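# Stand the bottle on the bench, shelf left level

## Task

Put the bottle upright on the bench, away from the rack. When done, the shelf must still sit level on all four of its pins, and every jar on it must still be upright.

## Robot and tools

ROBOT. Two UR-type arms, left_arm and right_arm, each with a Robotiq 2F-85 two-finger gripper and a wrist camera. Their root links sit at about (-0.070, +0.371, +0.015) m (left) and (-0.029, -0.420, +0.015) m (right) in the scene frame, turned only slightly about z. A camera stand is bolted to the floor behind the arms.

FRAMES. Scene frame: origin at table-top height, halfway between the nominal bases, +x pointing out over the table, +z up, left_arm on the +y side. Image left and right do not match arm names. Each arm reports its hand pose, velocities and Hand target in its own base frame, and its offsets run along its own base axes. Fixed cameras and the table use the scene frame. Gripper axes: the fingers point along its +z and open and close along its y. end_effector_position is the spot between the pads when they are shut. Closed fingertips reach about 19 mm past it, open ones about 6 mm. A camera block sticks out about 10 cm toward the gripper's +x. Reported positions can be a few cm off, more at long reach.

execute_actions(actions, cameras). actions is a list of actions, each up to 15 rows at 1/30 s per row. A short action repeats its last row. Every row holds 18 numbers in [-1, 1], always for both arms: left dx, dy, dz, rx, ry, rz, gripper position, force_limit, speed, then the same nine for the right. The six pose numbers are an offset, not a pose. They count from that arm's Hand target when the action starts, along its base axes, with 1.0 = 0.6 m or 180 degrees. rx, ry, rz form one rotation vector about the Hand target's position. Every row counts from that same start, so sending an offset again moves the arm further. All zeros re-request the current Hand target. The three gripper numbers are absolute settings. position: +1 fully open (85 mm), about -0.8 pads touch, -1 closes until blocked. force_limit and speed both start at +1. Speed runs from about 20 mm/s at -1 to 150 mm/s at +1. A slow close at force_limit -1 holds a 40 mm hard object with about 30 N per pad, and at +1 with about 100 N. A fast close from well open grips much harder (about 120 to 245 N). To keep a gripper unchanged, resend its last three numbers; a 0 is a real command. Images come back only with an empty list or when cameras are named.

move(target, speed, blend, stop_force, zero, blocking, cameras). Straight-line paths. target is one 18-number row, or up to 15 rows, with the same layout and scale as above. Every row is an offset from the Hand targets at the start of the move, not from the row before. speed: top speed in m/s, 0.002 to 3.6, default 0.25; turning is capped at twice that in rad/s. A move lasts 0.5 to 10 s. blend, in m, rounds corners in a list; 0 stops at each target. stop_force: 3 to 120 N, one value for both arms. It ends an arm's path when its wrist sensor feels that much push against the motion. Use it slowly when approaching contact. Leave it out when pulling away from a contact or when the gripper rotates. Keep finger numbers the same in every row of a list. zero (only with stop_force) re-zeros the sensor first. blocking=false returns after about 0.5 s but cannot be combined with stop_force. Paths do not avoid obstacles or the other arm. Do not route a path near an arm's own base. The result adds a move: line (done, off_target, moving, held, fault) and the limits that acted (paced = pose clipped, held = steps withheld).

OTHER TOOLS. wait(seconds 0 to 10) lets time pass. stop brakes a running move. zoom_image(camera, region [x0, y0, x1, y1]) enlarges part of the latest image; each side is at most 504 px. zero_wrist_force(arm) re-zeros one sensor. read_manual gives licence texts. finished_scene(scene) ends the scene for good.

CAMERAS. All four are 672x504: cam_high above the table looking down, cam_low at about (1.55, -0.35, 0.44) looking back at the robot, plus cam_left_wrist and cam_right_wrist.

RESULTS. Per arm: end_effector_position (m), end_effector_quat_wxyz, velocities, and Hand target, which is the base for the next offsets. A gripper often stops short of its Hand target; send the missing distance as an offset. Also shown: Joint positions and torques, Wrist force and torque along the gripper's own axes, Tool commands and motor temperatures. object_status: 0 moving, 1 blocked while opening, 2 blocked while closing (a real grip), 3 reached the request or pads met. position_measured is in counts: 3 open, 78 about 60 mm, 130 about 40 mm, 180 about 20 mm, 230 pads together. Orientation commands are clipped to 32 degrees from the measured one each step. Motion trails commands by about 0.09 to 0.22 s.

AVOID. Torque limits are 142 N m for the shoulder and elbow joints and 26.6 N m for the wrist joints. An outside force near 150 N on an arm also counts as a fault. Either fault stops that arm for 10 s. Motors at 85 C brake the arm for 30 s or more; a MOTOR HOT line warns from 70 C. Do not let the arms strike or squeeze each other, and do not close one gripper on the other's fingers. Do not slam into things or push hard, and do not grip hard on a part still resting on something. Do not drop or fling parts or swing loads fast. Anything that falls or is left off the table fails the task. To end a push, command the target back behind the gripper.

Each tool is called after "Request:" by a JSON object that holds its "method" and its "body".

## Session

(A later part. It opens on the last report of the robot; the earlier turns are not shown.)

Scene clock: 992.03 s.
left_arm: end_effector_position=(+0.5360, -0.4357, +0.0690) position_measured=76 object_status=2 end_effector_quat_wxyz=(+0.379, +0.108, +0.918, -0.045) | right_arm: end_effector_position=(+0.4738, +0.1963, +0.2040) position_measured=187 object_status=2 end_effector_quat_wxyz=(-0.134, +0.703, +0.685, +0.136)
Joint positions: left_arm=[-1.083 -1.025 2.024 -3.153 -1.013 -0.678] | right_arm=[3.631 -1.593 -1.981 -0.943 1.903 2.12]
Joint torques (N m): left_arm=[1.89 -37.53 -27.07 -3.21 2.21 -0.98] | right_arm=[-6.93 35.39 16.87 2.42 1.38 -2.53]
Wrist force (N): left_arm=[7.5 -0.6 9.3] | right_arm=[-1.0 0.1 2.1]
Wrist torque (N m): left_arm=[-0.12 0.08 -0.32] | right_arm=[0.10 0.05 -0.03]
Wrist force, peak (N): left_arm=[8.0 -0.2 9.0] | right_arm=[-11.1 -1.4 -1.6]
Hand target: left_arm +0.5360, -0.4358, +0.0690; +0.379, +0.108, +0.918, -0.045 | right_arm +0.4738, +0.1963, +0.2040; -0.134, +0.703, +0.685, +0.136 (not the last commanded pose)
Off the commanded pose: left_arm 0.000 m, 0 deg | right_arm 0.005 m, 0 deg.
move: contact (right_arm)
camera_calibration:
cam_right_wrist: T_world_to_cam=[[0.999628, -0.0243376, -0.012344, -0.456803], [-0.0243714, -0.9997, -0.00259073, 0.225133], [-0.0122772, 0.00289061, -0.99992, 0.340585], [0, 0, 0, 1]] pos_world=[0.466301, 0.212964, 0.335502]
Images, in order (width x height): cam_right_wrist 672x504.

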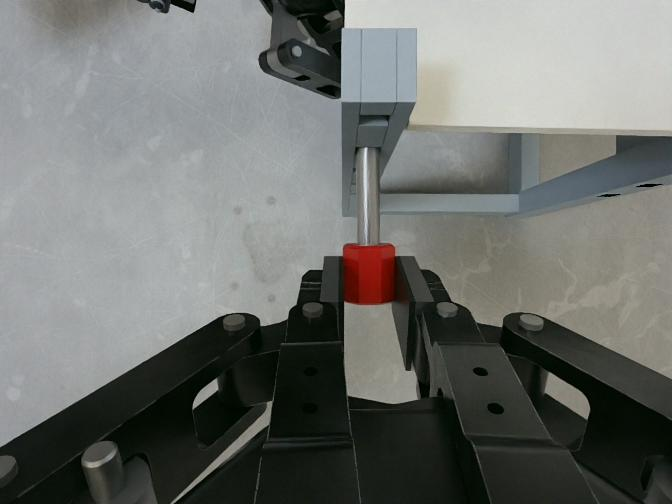

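Request:
{"method": "zoom_image", "body": {"camera": "cam_right_wrist", "region": [350, 148, 390, 168]}}

Request:
{"method": "zoom_image", "body": {"camera": "cam_right_wrist", "region": [350, 222, 390, 242]}}

Request:
{"method": "zoom_image", "body": {"camera": "cam_right_wrist", "region": [350, 20, 430, 160]}}

Scaled by 12.600 from the camera's 672x504 image, which has a finer 960x720 frame.

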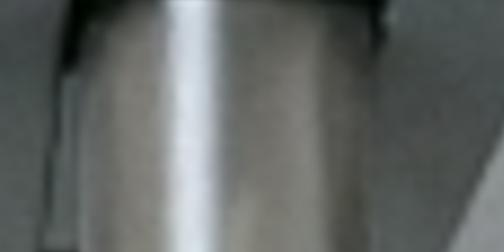

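Scaled by 12.600 from the camera's 672x504 image, which has a finer 960x720 frame.

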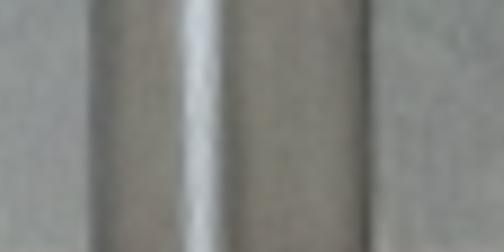

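Scaled by 3.600 from the camera's 672x504 image, which has a finer 960x720 frame.

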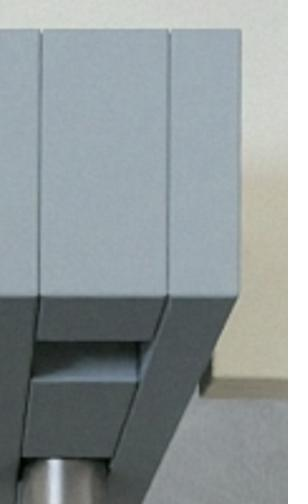

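Request:
{"method": "move", "body": {"target": [0,0,0,0,0,0,-1,-0.4,-0.9,0,0.0022,0.0105,-0.0389,0.0009,0,-1,-0.5,-0.8], "speed": 0.03, "cameras": ["cam_right_wrist","cam_high","cam_low"]}}

Request:
{"method": "zoom_image", "body": {"camera": "cam_right_wrist", "region": [340, 80, 400, 170]}}

Scene clock: 1021.60 s.
left_arm: end_effector_position=(+0.5360, -0.4358, +0.0690) position_measured=76 object_status=2 end_effector_quat_wxyz=(+0.379, +0.108, +0.918, -0.045) | right_arm: end_effector_position=(+0.4738, +0.1976, +0.2104) position_measured=187 object_status=2 end_effector_quat_wxyz=(-0.091, +0.710, +0.692, +0.093) end_effector_velocity=(+0.001, +0.000, +0.000) end_effector_angular_velocity=(+0.005, -0.003, -0.002)
Joint positions: left_arm=[-1.083 -1.025 2.024 -3.153 -1.013 -0.678] | right_arm=[3.688 -1.589 -1.925 -1.055 1.79 2.16]
Joint velocities: left_arm=[within noise] | right_arm=[-0.003 -0.001 -0.001 0.007 0.003 0]
Joint torques (N m): left_arm=[-14.41 -35.93 -26.92 -2.87 3.23 -1.54] | right_arm=[-7.64 15.68 15.69 5.32 2.9 -0.83]
Wrist force (N): left_arm=[7.4 -0.4 9.3] | right_arm=[-1.6 0.5 0.9]
Wrist torque (N m): left_arm=[-0.10 0.09 -0.36] | right_arm=[0.07 0.18 -0.17]
Wrist force, peak (N): left_arm=[7.6 -0.5 9.4] | right_arm=[-2.1 0.6 1.7]
Hand target: left_arm +0.5360, -0.4358, +0.0690; +0.379, +0.108, +0.918, -0.045 | right_arm +0.4738, +0.1976, +0.2103; -0.091, +0.710, +0.692, +0.093
Off the commanded pose: left_arm 0.000 m, 0 deg | right_arm 0.000 m, 0 deg.
move: done
camera_calibration:
cam_right_wrist: T_world_to_cam=[[0.999592, -0.0259408, -0.011964, -0.456387], [-0.0243251, -0.992518, 0.119653, 0.199329], [-0.0149784, -0.119313, -0.992744, 0.370936], [0, 0, 0, 1]] pos_world=[0.466606, 0.230256, 0.338934]
Images, in order (width x height): cam_high 672x504, cam_low 672x504, cam_right_wrist 672x504.

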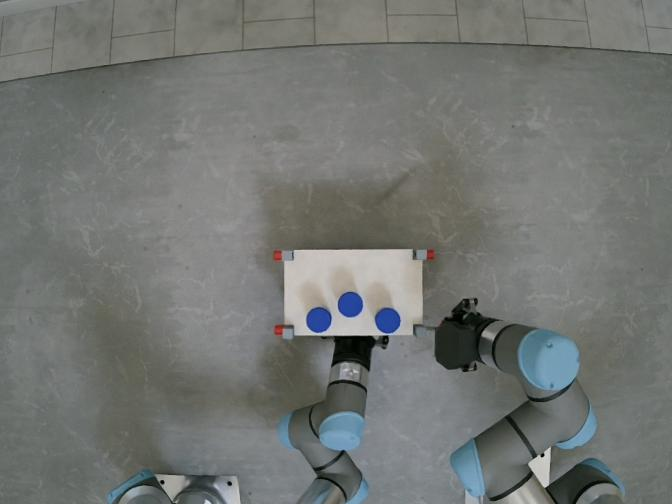

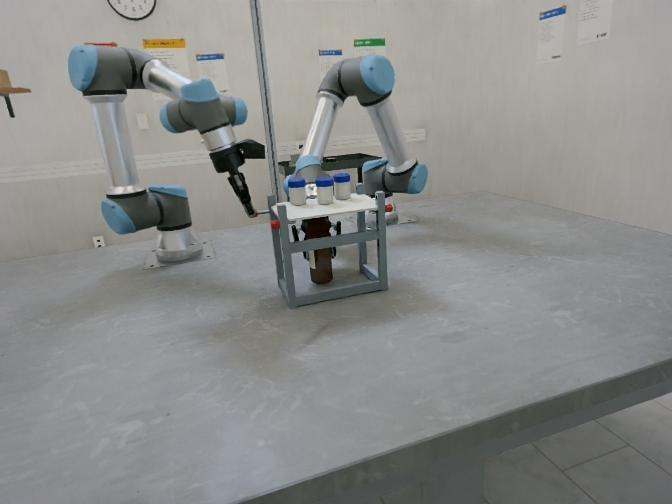

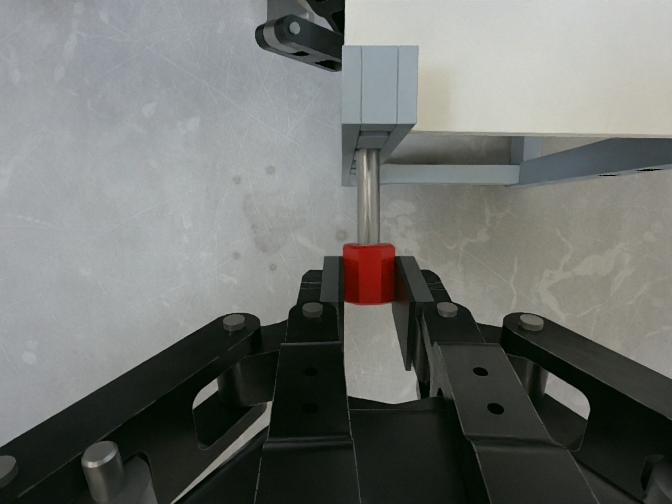

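Scaled by 5.600 from the camera's 672x504 image, which has a finer 960x720 frame.

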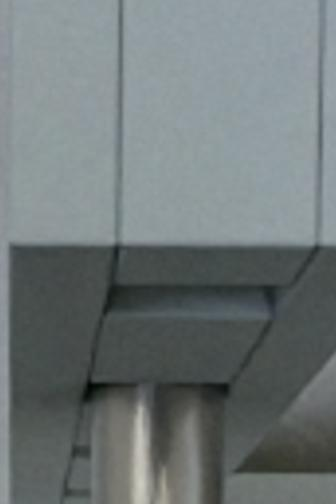

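Request:
{"method": "move", "body": {"target": [0,0,0,0,0,0,-1,-0.4,-0.9,0.0011,0.0473,0,0,0,0,-1,-0.5,-0.8], "speed": 0.012, "stop_force": 10, "cameras": ["cam_right_wrist"]}}

Request:
{"method": "zoom_image", "body": {"camera": "cam_right_wrist", "region": [330, 80, 410, 250]}}

Scene clock: 1030.97 s.
left_arm: end_effector_position=(+0.5360, -0.4358, +0.0690) position_measured=76 object_status=2 end_effector_quat_wxyz=(+0.379, +0.108, +0.918, -0.045) | right_arm: end_effector_position=(+0.4745, +0.2260, +0.2103) position_measured=187 object_status=2 end_effector_quat_wxyz=(-0.091, +0.710, +0.692, +0.093)
Joint positions: left_arm=[-1.083 -1.025 2.024 -3.153 -1.013 -0.678] | right_arm=[3.737 -1.613 -1.905 -1.042 1.783 2.21]
Joint torques (N m): left_arm=[-14.95 -36.22 -27.49 -2.94 3.4 -1.58] | right_arm=[-8.84 35.45 16.55 1.87 1.43 -2.55]
Wrist force (N): left_arm=[7.6 -0.2 9.3] | right_arm=[-1.7 0.7 0.8]
Wrist torque (N m): left_arm=[-0.07 0.06 -0.36] | right_arm=[0.08 0.23 -0.10]
Wrist force, peak (N): left_arm=[7.8 -0.5 9.4] | right_arm=[-2.4 0.4 1.4]
Hand target: left_arm +0.5360, -0.4358, +0.0690; +0.379, +0.108, +0.918, -0.045 | right_arm +0.4745, +0.2260, +0.2103; -0.091, +0.710, +0.692, +0.093
Off the commanded pose: left_arm 0.000 m, 0 deg | right_arm 0.000 m, 0 deg.
move: done
camera_calibration:
cam_right_wrist: T_world_to_cam=[[0.999593, -0.0258497, -0.0120775, -0.456341], [-0.0242242, -0.992545, 0.119446, 0.227488], [-0.0150751, -0.119105, -0.992767, 0.374124], [0, 0, 0, 1]] pos_world=[0.467306, 0.258556, 0.338734]
Images, in order (width x height): cam_right_wrist 672x504.

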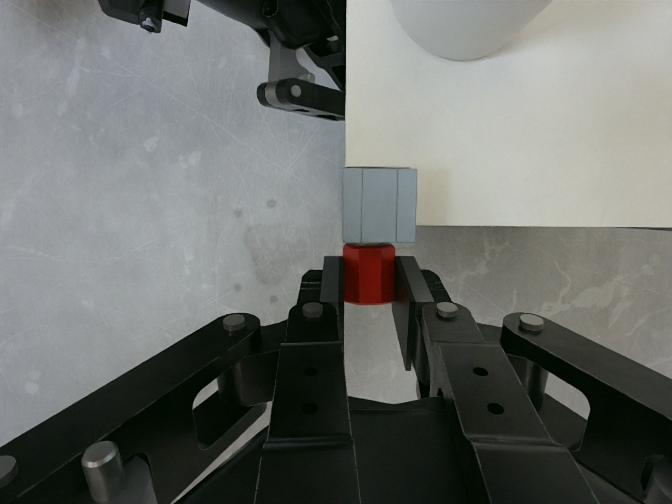

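Scaled by 2.965 from the camera's 672x504 image, which has a finer 960x720 frame.

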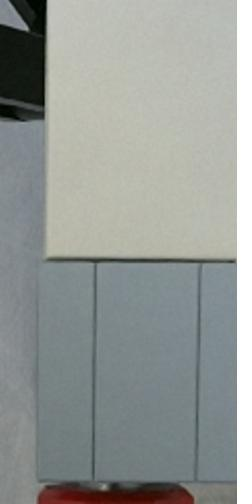

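Request:
{"method": "move", "body": {"target": [0,0,0,0,0,0,-1,-0.4,-0.9,0.0001,0.0067,0,0,0,0,-1,-0.5,-0.8], "speed": 0.01, "stop_force": 8, "cameras": ["cam_right_wrist"]}}

Scene clock: 1039.10 s.
left_arm: end_effector_position=(+0.5360, -0.4358, +0.0690) position_measured=76 object_status=2 end_effector_quat_wxyz=(+0.379, +0.108, +0.918, -0.045) | right_arm: end_effector_position=(+0.4745, +0.2298, +0.2103) position_measured=187 object_status=2 end_effector_quat_wxyz=(-0.091, +0.710, +0.692, +0.093)
Joint positions: left_arm=[-1.083 -1.025 2.024 -3.153 -1.013 -0.678] | right_arm=[3.744 -1.616 -1.902 -1.04 1.782 2.216]
Joint torques (N m): left_arm=[-13.14 -37.14 -26.37 -2.73 3.27 -1.44] | right_arm=[-8.3 36.02 16.48 2.52 3.29 -2.63]
Wrist force (N): left_arm=[7.6 0.1 9.0] | right_arm=[-2.2 0.6 1.0]
Wrist torque (N m): left_arm=[-0.05 0.04 -0.40] | right_arm=[0.02 0.18 -0.06]
Wrist force, peak (N): left_arm=[7.7 -0.2 9.3] | right_arm=[-11.9 -2.2 -1.4]
Hand target: left_arm +0.5360, -0.4358, +0.0690; +0.379, +0.108, +0.918, -0.045 | right_arm +0.4745, +0.2298, +0.2103; -0.091, +0.710, +0.692, +0.093
Off the commanded pose: left_arm 0.000 m, 0 deg | right_arm 0.000 m, 0 deg.
move: contact (right_arm)
camera_calibration:
cam_right_wrist: T_world_to_cam=[[0.999593, -0.0258497, -0.0120775, -0.456343], [-0.0242242, -0.992545, 0.119446, 0.231262], [-0.0150751, -0.119105, -0.992767, 0.374578], [0, 0, 0, 1]] pos_world=[0.467406, 0.262356, 0.338734]
Images, in order (width x height): cam_right_wrist 672x504.

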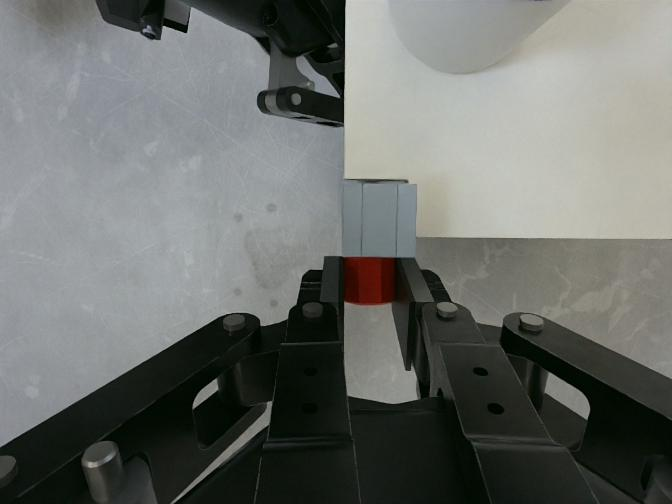

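Request:
{"method": "execute_actions", "body": {"actions": [[[0,0,0,0,0,0,-1,-0.4,-0.9,0,0,0,0,0,0,-0.3,-0.5,-0.8]]], "cameras": []}}

Request:
{"method": "move", "body": {"target": [0,0,0,0,0,0,-1,-0.4,-0.9,0,-0.083,0,0,0,0,-0.3,-0.5,-0.8], "speed": 0.05}}

Request:
{"method": "move", "body": {"target": [[0,0,0,0,0,0,-1,-0.4,-0.9,0,-0.17,0.12,0,0,0,-0.3,-0.5,-0.8]], "speed": 0.25, "cameras": ["cam_high", "cam_low", "cam_left_wrist"]}}

Scene clock: 1057.10 s.
left_arm: end_effector_position=(+0.5360, -0.4358, +0.0690) position_measured=76 object_status=2 end_effector_quat_wxyz=(+0.379, +0.108, +0.918, -0.045) | right_arm: end_effector_position=(+0.4745, +0.2298, +0.2103) position_measured=167 object_status=3 end_effector_quat_wxyz=(-0.091, +0.710, +0.692, +0.093)
Joint positions: left_arm=[-1.083 -1.025 2.024 -3.153 -1.013 -0.678] | right_arm=[3.744 -1.616 -1.902 -1.04 1.782 2.216]
Joint torques (N m): left_arm=[-11.12 -37.91 -26.9 -2.92 3.21 -1.34] | right_arm=[-8.25 33.08 17.86 1.97 2.57 -2.61]
Wrist force (N): left_arm=[7.9 0.0 9.0] | right_arm=[-1.1 0.0 0.2]
Wrist torque (N m): left_arm=[-0.08 0.00 -0.40] | right_arm=[-0.04 0.18 -0.08]
Wrist force, peak (N): left_arm=[7.9 0.2 9.2] | right_arm=[-2.6 1.0 1.2]
Hand target: left_arm +0.5360, -0.4358, +0.0690; +0.379, +0.108, +0.918, -0.045 | right_arm +0.4745, +0.2298, +0.2103; -0.091, +0.710, +0.692, +0.093
Off the commanded pose: left_arm 0.000 m, 0 deg | right_arm 0.000 m, 0 deg.
Step readings (end_effector_position of left_arm | right_arm):
0: (+0.5360, -0.4358, +0.0690) | (+0.4745, +0.2298, +0.2103)
1: (+0.5360, -0.4358, +0.0690) | (+0.4745, +0.2298, +0.2103)
2: (+0.5360, -0.4358, +0.0690) | (+0.4745, +0.2298, +0.2103)
4: (+0.5360, -0.4358, +0.0690) | (+0.4745, +0.2298, +0.2103)
8: (+0.5360, -0.4358, +0.0690) | (+0.4745, +0.2298, +0.2103)
15: (+0.5360, -0.4358, +0.0690) | (+0.4745, +0.2298, +0.2103)
No camera images: "cameras" was empty.

Scene clock: 1058.40 s.
left_arm: end_effector_position=(+0.5360, -0.4358, +0.0690) position_measured=76 object_status=2 end_effector_quat_wxyz=(+0.379, +0.108, +0.918, -0.045) | right_arm: end_effector_position=(+0.4744, +0.1799, +0.2103) position_measured=167 object_status=3 end_effector_quat_wxyz=(-0.091, +0.710, +0.692, +0.093) end_effector_velocity=(+0.001, +0.002, +0.001) end_effector_angular_velocity=(+0.003, -0.001, -0.003)
Joint positions: left_arm=[-1.083 -1.025 2.024 -3.153 -1.013 -0.678] | right_arm=[3.655 -1.579 -1.934 -1.064 1.795 2.126]
Joint velocities: left_arm=[within noise] | right_arm=[0.002 0 0.002 0.002 0.002 0.005]
Joint torques (N m): left_arm=[-9.44 -37.94 -27.19 -2.95 3.21 -1.42] | right_arm=[9.39 13.29 30.24 5.22 1.02 2.14]
Wrist force (N): left_arm=[7.8 0.0 8.8] | right_arm=[-1.2 0.3 0.1]
Wrist torque (N m): left_arm=[-0.07 0.01 -0.40] | right_arm=[0.06 0.20 -0.18]
Wrist force, peak (N): left_arm=[7.9 0.2 9.1] | right_arm=[-2.2 0.3 -0.2]
Hand target: left_arm +0.5360, -0.4358, +0.0690; +0.379, +0.108, +0.918, -0.045 | right_arm +0.4745, +0.1800, +0.2103; -0.091, +0.710, +0.692, +0.093
Off the commanded pose: left_arm 0.000 m, 0 deg | right_arm 0.000 m, 0 deg.
move: done

Scene clock: 1059.40 s.
left_arm: end_effector_position=(+0.5360, -0.4358, +0.0690) position_measured=76 object_status=2 end_effector_quat_wxyz=(+0.379, +0.108, +0.918, -0.045) | right_arm: end_effector_position=(+0.4745, +0.0780, +0.2822) position_measured=167 object_status=3 end_effector_quat_wxyz=(-0.091, +0.711, +0.692, +0.093)
Joint positions: left_arm=[-1.083 -1.025 2.024 -3.153 -1.013 -0.678] | right_arm=[3.452 -1.495 -1.812 -1.319 1.817 1.919]
Joint torques (N m): left_arm=[-9.13 -37.87 -26.98 -2.96 3.31 -1.4] | right_arm=[-8.65 20.46 30.45 1.63 -1.4 -2.61]
Wrist force (N): left_arm=[7.6 0.1 9.0] | right_arm=[-1.1 0.2 0.0]
Wrist torque (N m): left_arm=[-0.06 0.04 -0.40] | right_arm=[0.03 0.16 -0.13]
Wrist force, peak (N): left_arm=[7.9 0.1 9.0] | right_arm=[-3.5 0.6 -2.7]
Hand target: left_arm +0.5360, -0.4358, +0.0690; +0.379, +0.108, +0.918, -0.045 | right_arm +0.4745, +0.0780, +0.2823; -0.091, +0.710, +0.692, +0.093
Off the commanded pose: left_arm 0.000 m, 0 deg | right_arm 0.000 m, 0 deg.
move: done
camera_calibration:
cam_left_wrist: T_world_to_cam=[[0.246045, 0.969102, -0.0173938, 0.29817], [0.41411, -0.0888792, 0.905877, -0.307793], [0.876342, -0.23009, -0.423183, -0.413717], [0, 0, 0, 1]] pos_world=[0.416655, -0.411506, 0.108931]
Images, in order (width x height): cam_high 672x504, cam_low 672x504, cam_left_wrist 672x504.

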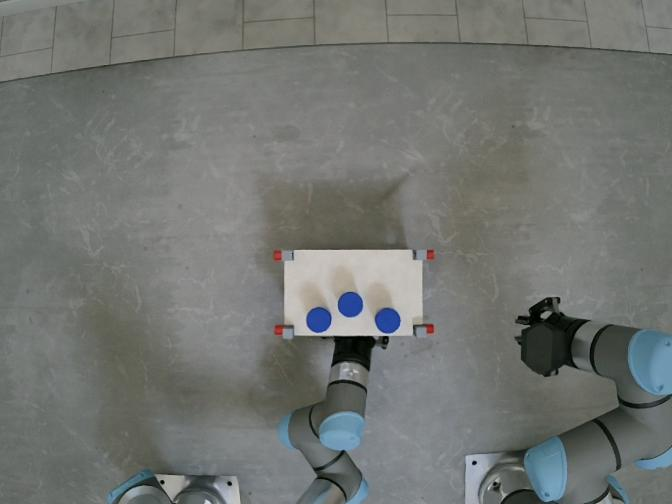

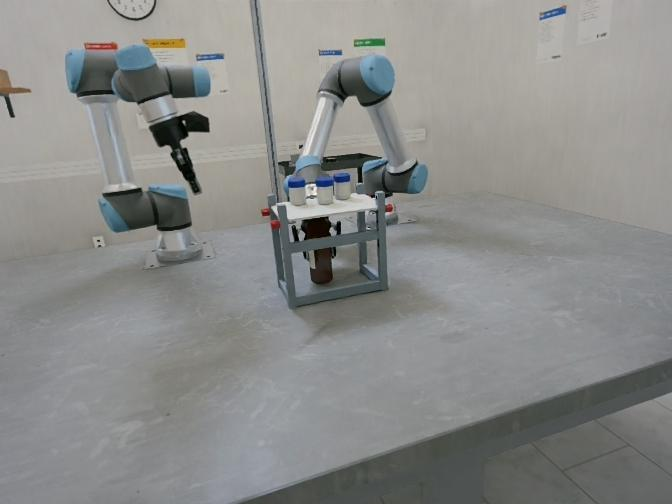

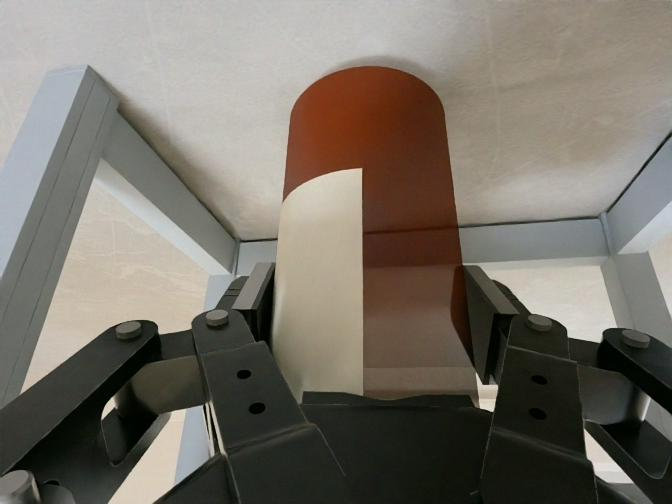

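Request:
{"method": "move", "body": {"target": [0,0,-0.0108,0,0,0,-1,-0.4,-0.9,0,0,0,0,0,0,-0.3,-0.5,-0.8], "speed": 0.012, "cameras": ["cam_high", "cam_low", "cam_left_wrist"]}}

Request:
{"method": "zoom_image", "body": {"camera": "cam_low", "region": [240, 160, 420, 320]}}

Scene clock: 1065.63 s.
left_arm: end_effector_position=(+0.5360, -0.4358, +0.0625) position_measured=76 object_status=2 end_effector_quat_wxyz=(+0.379, +0.108, +0.918, -0.045) | right_arm: end_effector_position=(+0.4745, +0.0780, +0.2823) position_measured=167 object_status=3 end_effector_quat_wxyz=(-0.091, +0.710, +0.692, +0.093)
Joint positions: left_arm=[-1.083 -1.011 2.025 -3.169 -1.013 -0.678] | right_arm=[3.452 -1.495 -1.811 -1.319 1.817 1.919]
Joint torques (N m): left_arm=[-7.15 -46.82 -7.73 -2.94 2.2 -1.14] | right_arm=[-7.77 27.68 32.69 1.56 -1.41 -2.57]
Wrist force (N): left_arm=[4.4 0.2 5.8] | right_arm=[-1.1 0.3 -0.1]
Wrist torque (N m): left_arm=[-0.07 0.02 -0.39] | right_arm=[0.05 0.16 -0.04]
Wrist force, peak (N): left_arm=[7.8 0.2 9.1] | right_arm=[-1.2 0.5 -0.5]
Hand target: left_arm +0.5360, -0.4358, +0.0626; +0.379, +0.108, +0.918, -0.045 | right_arm +0.4745, +0.0780, +0.2823; -0.091, +0.710, +0.692, +0.093
Off the commanded pose: left_arm 0.000 m, 0 deg | right_arm 0.000 m, 0 deg.
move: done
camera_calibration:
cam_left_wrist: T_world_to_cam=[[0.245985, 0.969116, -0.0174713, 0.298094], [0.414017, -0.0887554, 0.905932, -0.30173], [0.876402, -0.230079, -0.423063, -0.416543], [0, 0, 0, 1]] pos_world=[0.416654, -0.411506, 0.102331]
Images, in order (width x height): cam_high 672x504, cam_low 672x504, cam_left_wrist 672x504.

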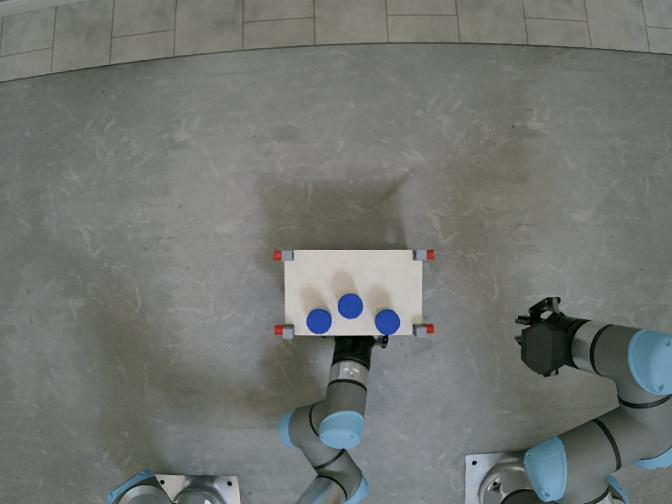

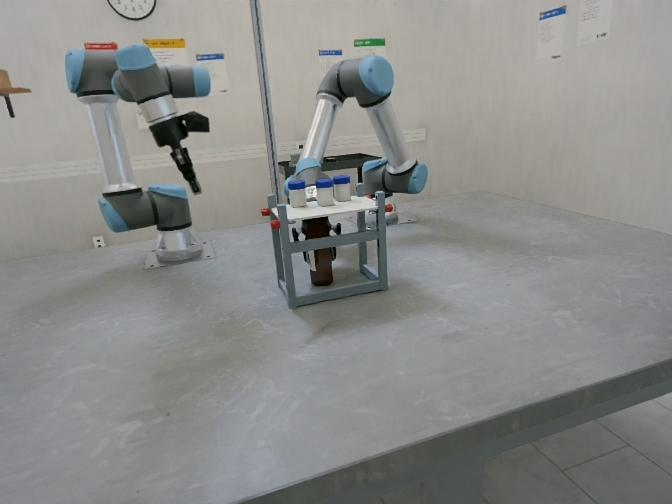

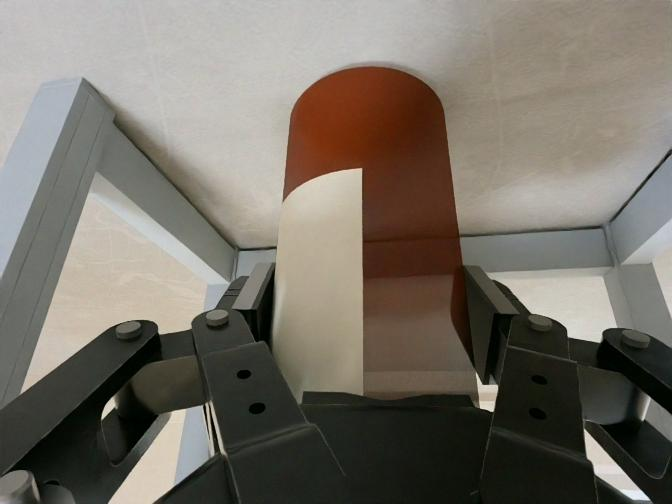

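Scaled by 2.800 from the camera's 672x504 image, which has a finer 960x720 frame.

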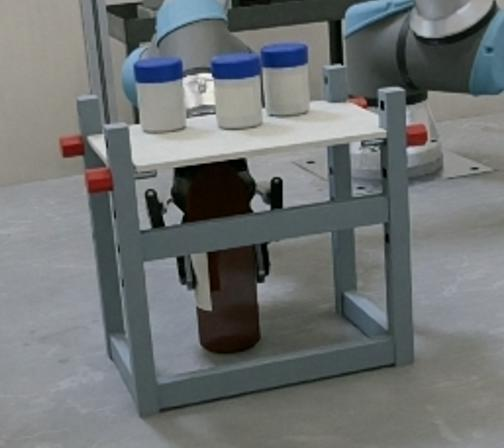

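Request:
{"method": "move", "body": {"target": [-0.07,0,0,0,0,0,-1,-0.4,-0.9,0,0,0,0,0,0,-0.3,-0.5,-0.8], "speed": 0.04, "stop_force": 8, "cameras": ["cam_low"]}}

Request:
{"method": "zoom_image", "body": {"camera": "cam_low", "region": [240, 160, 420, 320]}}

Scene clock: 1073.97 s.
left_arm: end_effector_position=(+0.4940, -0.4358, +0.0626) position_measured=76 object_status=2 end_effector_quat_wxyz=(+0.379, +0.108, +0.918, -0.045) | right_arm: end_effector_position=(+0.4745, +0.0780, +0.2823) position_measured=167 object_status=3 end_effector_quat_wxyz=(-0.091, +0.710, +0.692, +0.093)
Joint positions: left_arm=[-1.158 -1.061 2.112 -3.164 -0.973 -0.754] | right_arm=[3.452 -1.495 -1.811 -1.319 1.817 1.919]
Joint torques (N m): left_arm=[12.63 -30.62 -24.63 -5.8 0.45 0.61] | right_arm=[-8.02 25.95 30.78 1.46 -1.14 -2.49]
Wrist force (N): left_arm=[4.4 0.2 5.9] | right_arm=[-0.9 0.5 -0.1]
Wrist torque (N m): left_arm=[-0.05 0.01 -0.42] | right_arm=[0.08 0.12 -0.04]
Wrist force, peak (N): left_arm=[3.8 0.4 6.5] | right_arm=[-1.3 0.5 0.0]
Hand target: left_arm +0.4940, -0.4358, +0.0626; +0.379, +0.108, +0.918, -0.045 | right_arm +0.4745, +0.0780, +0.2823; -0.091, +0.710, +0.692, +0.093
Off the commanded pose: left_arm 0.000 m, 0 deg | right_arm 0.000 m, 0 deg.
move: done
Images, in order (width x height): cam_low 672x504.

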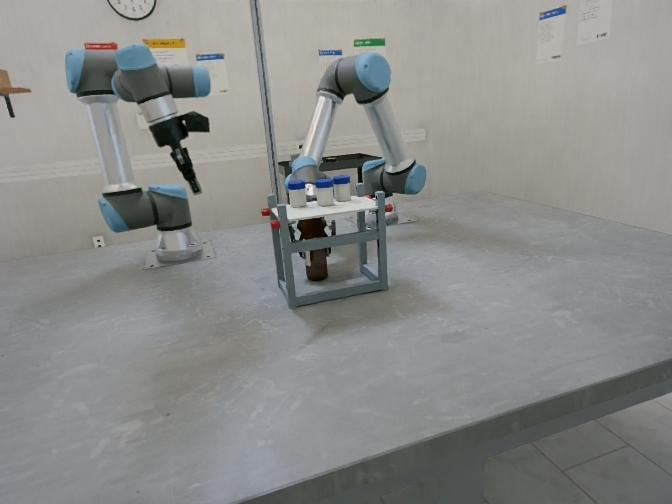

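Scaled by 2.800 from the camera's 672x504 image, which has a finer 960x720 frame.

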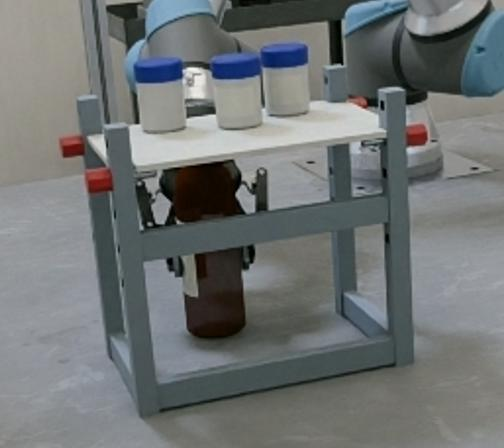

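Request:
{"method": "move", "body": {"target": [-0.225,0,0,0,0,0,-1,-0.4,-0.9,0,0,0,0,0,0,-0.3,-0.5,-0.8], "speed": 0.12}}

Request:
{"method": "move", "body": {"target": [0,0,-0.0065,0,0,0,-1,-0.4,-0.9,0,0,0,0,0,0,-0.3,-0.5,-0.8], "speed": 0.008, "stop_force": 4, "cameras": ["cam_low", "cam_high", "cam_left_wrist"]}}

Scene clock: 1079.30 s.
left_arm: end_effector_position=(+0.3591, -0.4358, +0.0626) position_measured=76 object_status=2 end_effector_quat_wxyz=(+0.379, +0.108, +0.918, -0.045) | right_arm: end_effector_position=(+0.4745, +0.0780, +0.2823) position_measured=167 object_status=3 end_effector_quat_wxyz=(-0.091, +0.710, +0.692, +0.093)
Joint positions: left_arm=[-1.449 -1.226 2.334 -3.015 -0.848 -1.087] | right_arm=[3.452 -1.495 -1.811 -1.319 1.817 1.919]
Joint torques (N m): left_arm=[-9.83 -31.51 -14.64 -4.12 1.46 -1.73] | right_arm=[-8.07 23.89 31 1.57 -0.87 -2.56]
Wrist force (N): left_arm=[4.5 0.2 5.4] | right_arm=[-0.8 0.3 -0.3]
Wrist torque (N m): left_arm=[-0.05 0.00 -0.41] | right_arm=[0.05 0.11 -0.04]
Wrist force, peak (N): left_arm=[2.2 0.6 7.3] | right_arm=[-1.3 0.5 -0.3]
Hand target: left_arm +0.3590, -0.4358, +0.0626; +0.379, +0.108, +0.918, -0.045 | right_arm +0.4745, +0.0780, +0.2823; -0.091, +0.710, +0.692, +0.093
Off the commanded pose: left_arm 0.000 m, 0 deg | right_arm 0.000 m, 0 deg.
move: done

Scene clock: 1080.33 s.
left_arm: end_effector_position=(+0.3590, -0.4358, +0.0602) position_measured=76 object_status=2 end_effector_quat_wxyz=(+0.379, +0.108, +0.918, -0.045) | right_arm: end_effector_position=(+0.4745, +0.0780, +0.2823) position_measured=167 object_status=3 end_effector_quat_wxyz=(-0.091, +0.710, +0.692, +0.093)
Joint positions: left_arm=[-1.449 -1.22 2.335 -3.023 -0.848 -1.087] | right_arm=[3.452 -1.495 -1.811 -1.319 1.817 1.919]
Joint torques (N m): left_arm=[-5.6 -34.05 -21.1 -2.82 0.35 -2] | right_arm=[-7.98 22.6 30.74 1.39 -0.85 -2.43]
Wrist force (N): left_arm=[2.5 -0.1 4.0] | right_arm=[-1.0 0.4 0.0]
Wrist torque (N m): left_arm=[-0.09 -0.01 -0.33] | right_arm=[0.07 0.14 -0.04]
Wrist force, peak (N): left_arm=[4.6 0.2 5.7] | right_arm=[-1.2 0.3 -0.2]
Hand target: left_arm +0.3591, -0.4358, +0.0603; +0.379, +0.108, +0.918, -0.045 (not the last commanded pose) | right_arm +0.4745, +0.0780, +0.2823; -0.091, +0.710, +0.692, +0.093
Off the commanded pose: left_arm 0.002 m, 0 deg | right_arm 0.000 m, 0 deg.
move: contact (left_arm)
camera_calibration:
cam_left_wrist: T_world_to_cam=[[0.245948, 0.969127, -0.0173756, 0.341599], [0.414203, -0.0888769, 0.905835, -0.226541], [0.876325, -0.229985, -0.423275, -0.262272], [0, 0, 0, 1]] pos_world=[0.239654, -0.411505, 0.100131]
Images, in order (width x height): cam_high 672x504, cam_low 672x504, cam_left_wrist 672x504.

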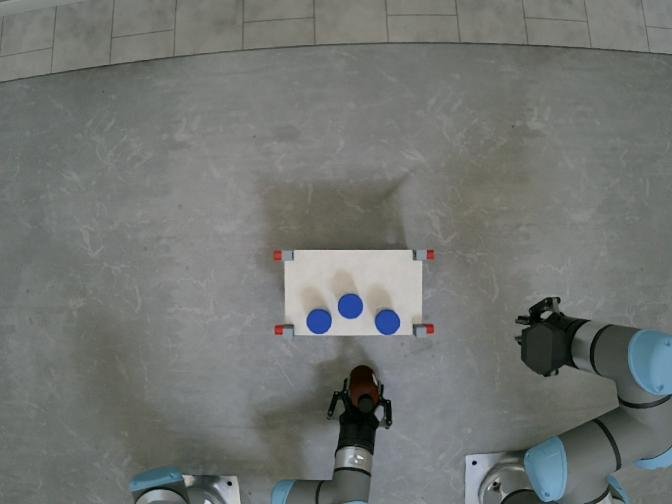

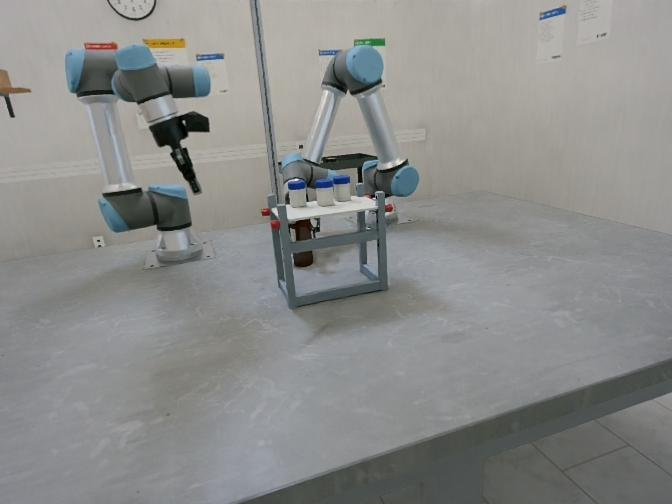

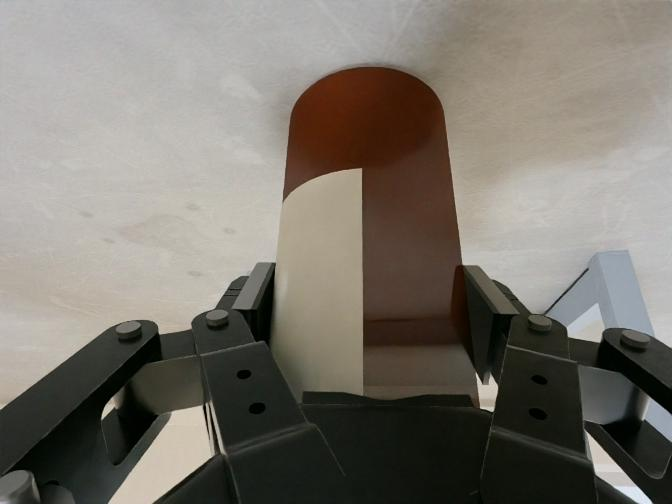

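Request:
{"method": "move", "body": {"target": [0,0,-0.0025,0,0,0,-1,-0.4,-0.9,0,0,0,0,0,0,-0.3,-0.5,-0.8], "speed": 0.005, "stop_force": 5, "cameras": []}}

Request:
{"method": "execute_actions", "body": {"actions": [[[0,0,0,0,0,0,0.9,-0.4,-0.9,0,0,0,0,0,0,-0.3,-0.5,-0.8]],[[0,0,0,0,0,0,0.9,-0.4,-0.9,0,0,0,0,0,0,-0.3,-0.5,-0.8]]], "cameras": ["cam_left_wrist"]}}

Scene clock: 1085.70 s.
left_arm: end_effector_position=(+0.3591, -0.4359, +0.0602) position_measured=76 object_status=2 end_effector_quat_wxyz=(+0.379, +0.107, +0.918, -0.046) | right_arm: end_effector_position=(+0.4745, +0.0780, +0.2823) position_measured=167 object_status=3 end_effector_quat_wxyz=(-0.091, +0.710, +0.692, +0.093)
Joint positions: left_arm=[-1.449 -1.219 2.335 -3.023 -0.848 -1.087] | right_arm=[3.452 -1.495 -1.811 -1.319 1.817 1.919]
Joint torques (N m): left_arm=[10.66 -32.99 -15.64 -0.65 1.67 -1.8] | right_arm=[-7.59 21.92 31.16 1.51 -0.6 -2.47]
Wrist force (N): left_arm=[0.7 -0.9 2.5] | right_arm=[-0.9 0.5 -0.2]
Wrist torque (N m): left_arm=[-0.08 0.02 -0.34] | right_arm=[0.08 0.12 -0.05]
Wrist force, peak (N): left_arm=[3.6 0.2 5.0] | right_arm=[-1.4 0.6 -0.2]
Hand target: left_arm +0.3591, -0.4359, +0.0602; +0.379, +0.107, +0.918, -0.046 (not the last commanded pose) | right_arm +0.4745, +0.0780, +0.2823; -0.091, +0.710, +0.692, +0.093
Off the commanded pose: left_arm 0.001 m, 0 deg | right_arm 0.000 m, 0 deg.
move: contact (left_arm)
No camera images: "cameras" was empty.

Scene clock: 1086.90 s.
left_arm: end_effector_position=(+0.3591, -0.4359, +0.0602) position_measured=16 object_status=3 end_effector_quat_wxyz=(+0.379, +0.107, +0.918, -0.046) | right_arm: end_effector_position=(+0.4745, +0.0780, +0.2823) position_measured=167 object_status=3 end_effector_quat_wxyz=(-0.091, +0.710, +0.692, +0.093)
Joint positions: left_arm=[-1.449 -1.219 2.335 -3.023 -0.848 -1.087] | right_arm=[3.452 -1.495 -1.811 -1.319 1.817 1.919]
Joint torques (N m): left_arm=[8.71 -31.32 -11.04 -5.05 1.72 -1.57] | right_arm=[-7.65 21.81 29.85 1.54 -0.52 -2.44]
Wrist force (N): left_arm=[1.7 0.1 1.8] | right_arm=[-1.0 0.6 -0.2]
Wrist torque (N m): left_arm=[-0.05 0.00 -0.37] | right_arm=[0.08 0.15 -0.04]
Wrist force, peak (N): left_arm=[2.2 -0.1 4.3] | right_arm=[-1.2 0.4 -0.6]
Hand target: left_arm +0.3591, -0.4359, +0.0602; +0.379, +0.107, +0.918, -0.046 | right_arm +0.4745, +0.0780, +0.2823; -0.091, +0.710, +0.692, +0.093
Off the commanded pose: left_arm 0.000 m, 0 deg | right_arm 0.000 m, 0 deg.
Step readings (end_effector_position of left_arm | right_arm):
0: (+0.3591, -0.4359, +0.0602) | (+0.4745, +0.0780, +0.2823)
1: (+0.3591, -0.4359, +0.0602) | (+0.4745, +0.0780, +0.2823)
2: (+0.3591, -0.4359, +0.0602) | (+0.4745, +0.0780, +0.2823)
4: (+0.3591, -0.4358, +0.0602) | (+0.4745, +0.0780, +0.2823)
8: (+0.3591, -0.4358, +0.0602) | (+0.4745, +0.0780, +0.2823)
15: (+0.3591, -0.4358, +0.0602) | (+0.4745, +0.0780, +0.2823)
16: (+0.3591, -0.4358, +0.0602) | (+0.4745, +0.0780, +0.2823)
17: (+0.3591, -0.4358, +0.0602) | (+0.4745, +0.0780, +0.2823)
19: (+0.3591, -0.4358, +0.0602) | (+0.4745, +0.0780, +0.2823)
23: (+0.3591, -0.4359, +0.0602) | (+0.4745, +0.0780, +0.2823)
30: (+0.3591, -0.4359, +0.0602) | (+0.4745, +0.0780, +0.2823)
camera_calibration:
cam_left_wrist: T_world_to_cam=[[0.245852, 0.969145, -0.0177558, 0.341762], [0.414172, -0.08847, 0.905889, -0.226288], [0.876366, -0.230068, -0.423144, -0.262395], [0, 0, 0, 1]] pos_world=[0.239654, -0.411605, 0.100029]
Images, in order (width x height): cam_left_wrist 672x504.

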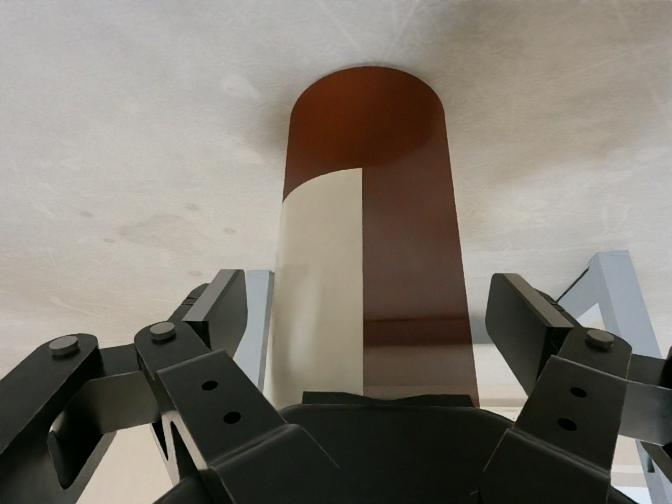

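Request:
{"method": "move", "body": {"target": [-0.149,0.0358,0.153,0,0,0,0.9,-0.4,-0.9,0,0,0,0,0,0,-0.3,-0.5,-0.8], "speed": 0.12, "cameras": ["cam_low", "cam_high", "cam_left_wrist"]}}

Request:
{"method": "zoom_image", "body": {"camera": "cam_low", "region": [240, 160, 420, 320]}}

Request:
{"method": "zoom_image", "body": {"camera": "cam_high", "region": [250, 230, 450, 430]}}

Scene clock: 1092.30 s.
left_arm: end_effector_position=(+0.2697, -0.4144, +0.1520) position_measured=16 object_status=3 end_effector_quat_wxyz=(+0.379, +0.107, +0.918, -0.046) | right_arm: end_effector_position=(+0.4745, +0.0780, +0.2823) position_measured=167 object_status=3 end_effector_quat_wxyz=(-0.091, +0.710, +0.692, +0.093)
Joint positions: left_arm=[-1.68 -1.638 2.38 -2.439 -0.795 -1.396] | right_arm=[3.452 -1.495 -1.811 -1.319 1.817 1.919]
Joint torques (N m): left_arm=[0.67 -20.86 -8.38 -0.92 0.25 -1.42] | right_arm=[-7.33 19.32 29.73 1.44 -0.36 -2.47]
Wrist force (N): left_arm=[0.7 0.4 2.4] | right_arm=[-1.1 0.5 -0.2]
Wrist torque (N m): left_arm=[-0.02 0.09 -0.40] | right_arm=[0.07 0.15 -0.05]
Wrist force, peak (N): left_arm=[0.8 0.0 4.0] | right_arm=[-1.1 0.5 -0.5]
Hand target: left_arm +0.2697, -0.4144, +0.1520; +0.379, +0.107, +0.918, -0.046 | right_arm +0.4745, +0.0780, +0.2823; -0.091, +0.710, +0.692, +0.093
Off the commanded pose: left_arm 0.000 m, 0 deg | right_arm 0.000 m, 0 deg.
move: done
camera_calibration:
cam_left_wrist: T_world_to_cam=[[0.246054, 0.969092, -0.0178279, 0.344498], [0.414109, -0.0884771, 0.905917, -0.270518], [0.87634, -0.230287, -0.42308, -0.140351], [0, 0, 0, 1]] pos_world=[0.150255, -0.390106, 0.191829]
Images, in order (width x height): cam_high 672x504, cam_low 672x504, cam_left_wrist 672x504.

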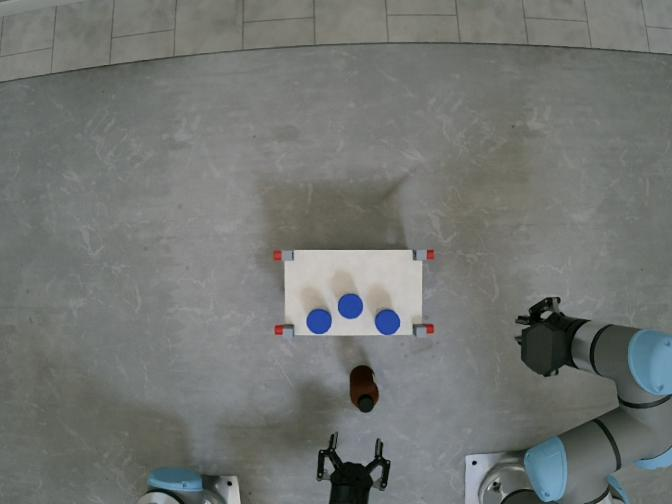

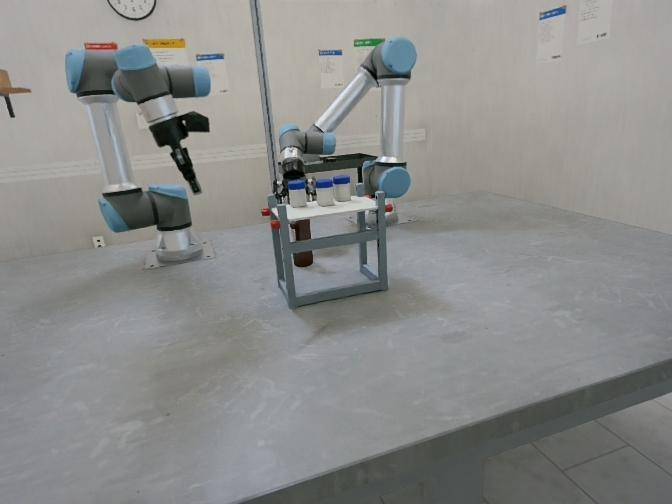

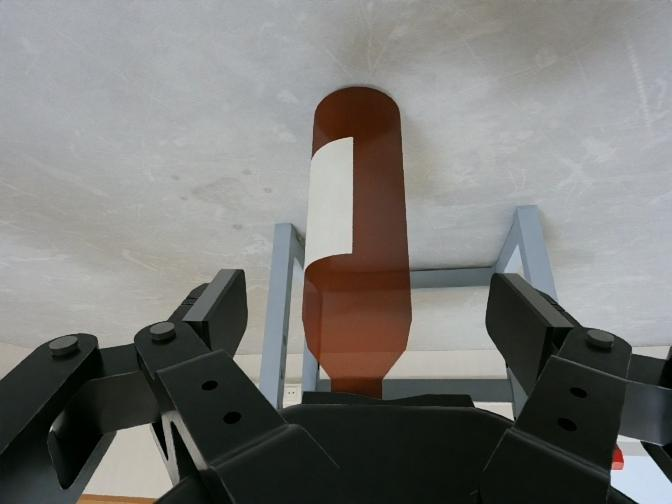

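Scaled by 2.800 from the camera's 672x504 image, which has a finer 960x720 frame.

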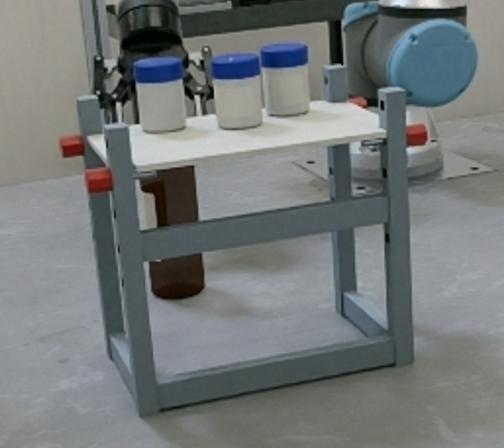

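Scaled by 2.520 from the camera's 672x504 image, which has a finer 960x720 frame.

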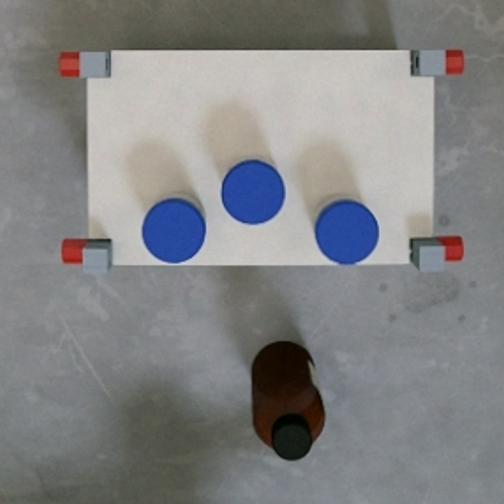

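Request:
{"method": "finished_scene", "body": {"scene": 1}}

The scene is finished: the task was done.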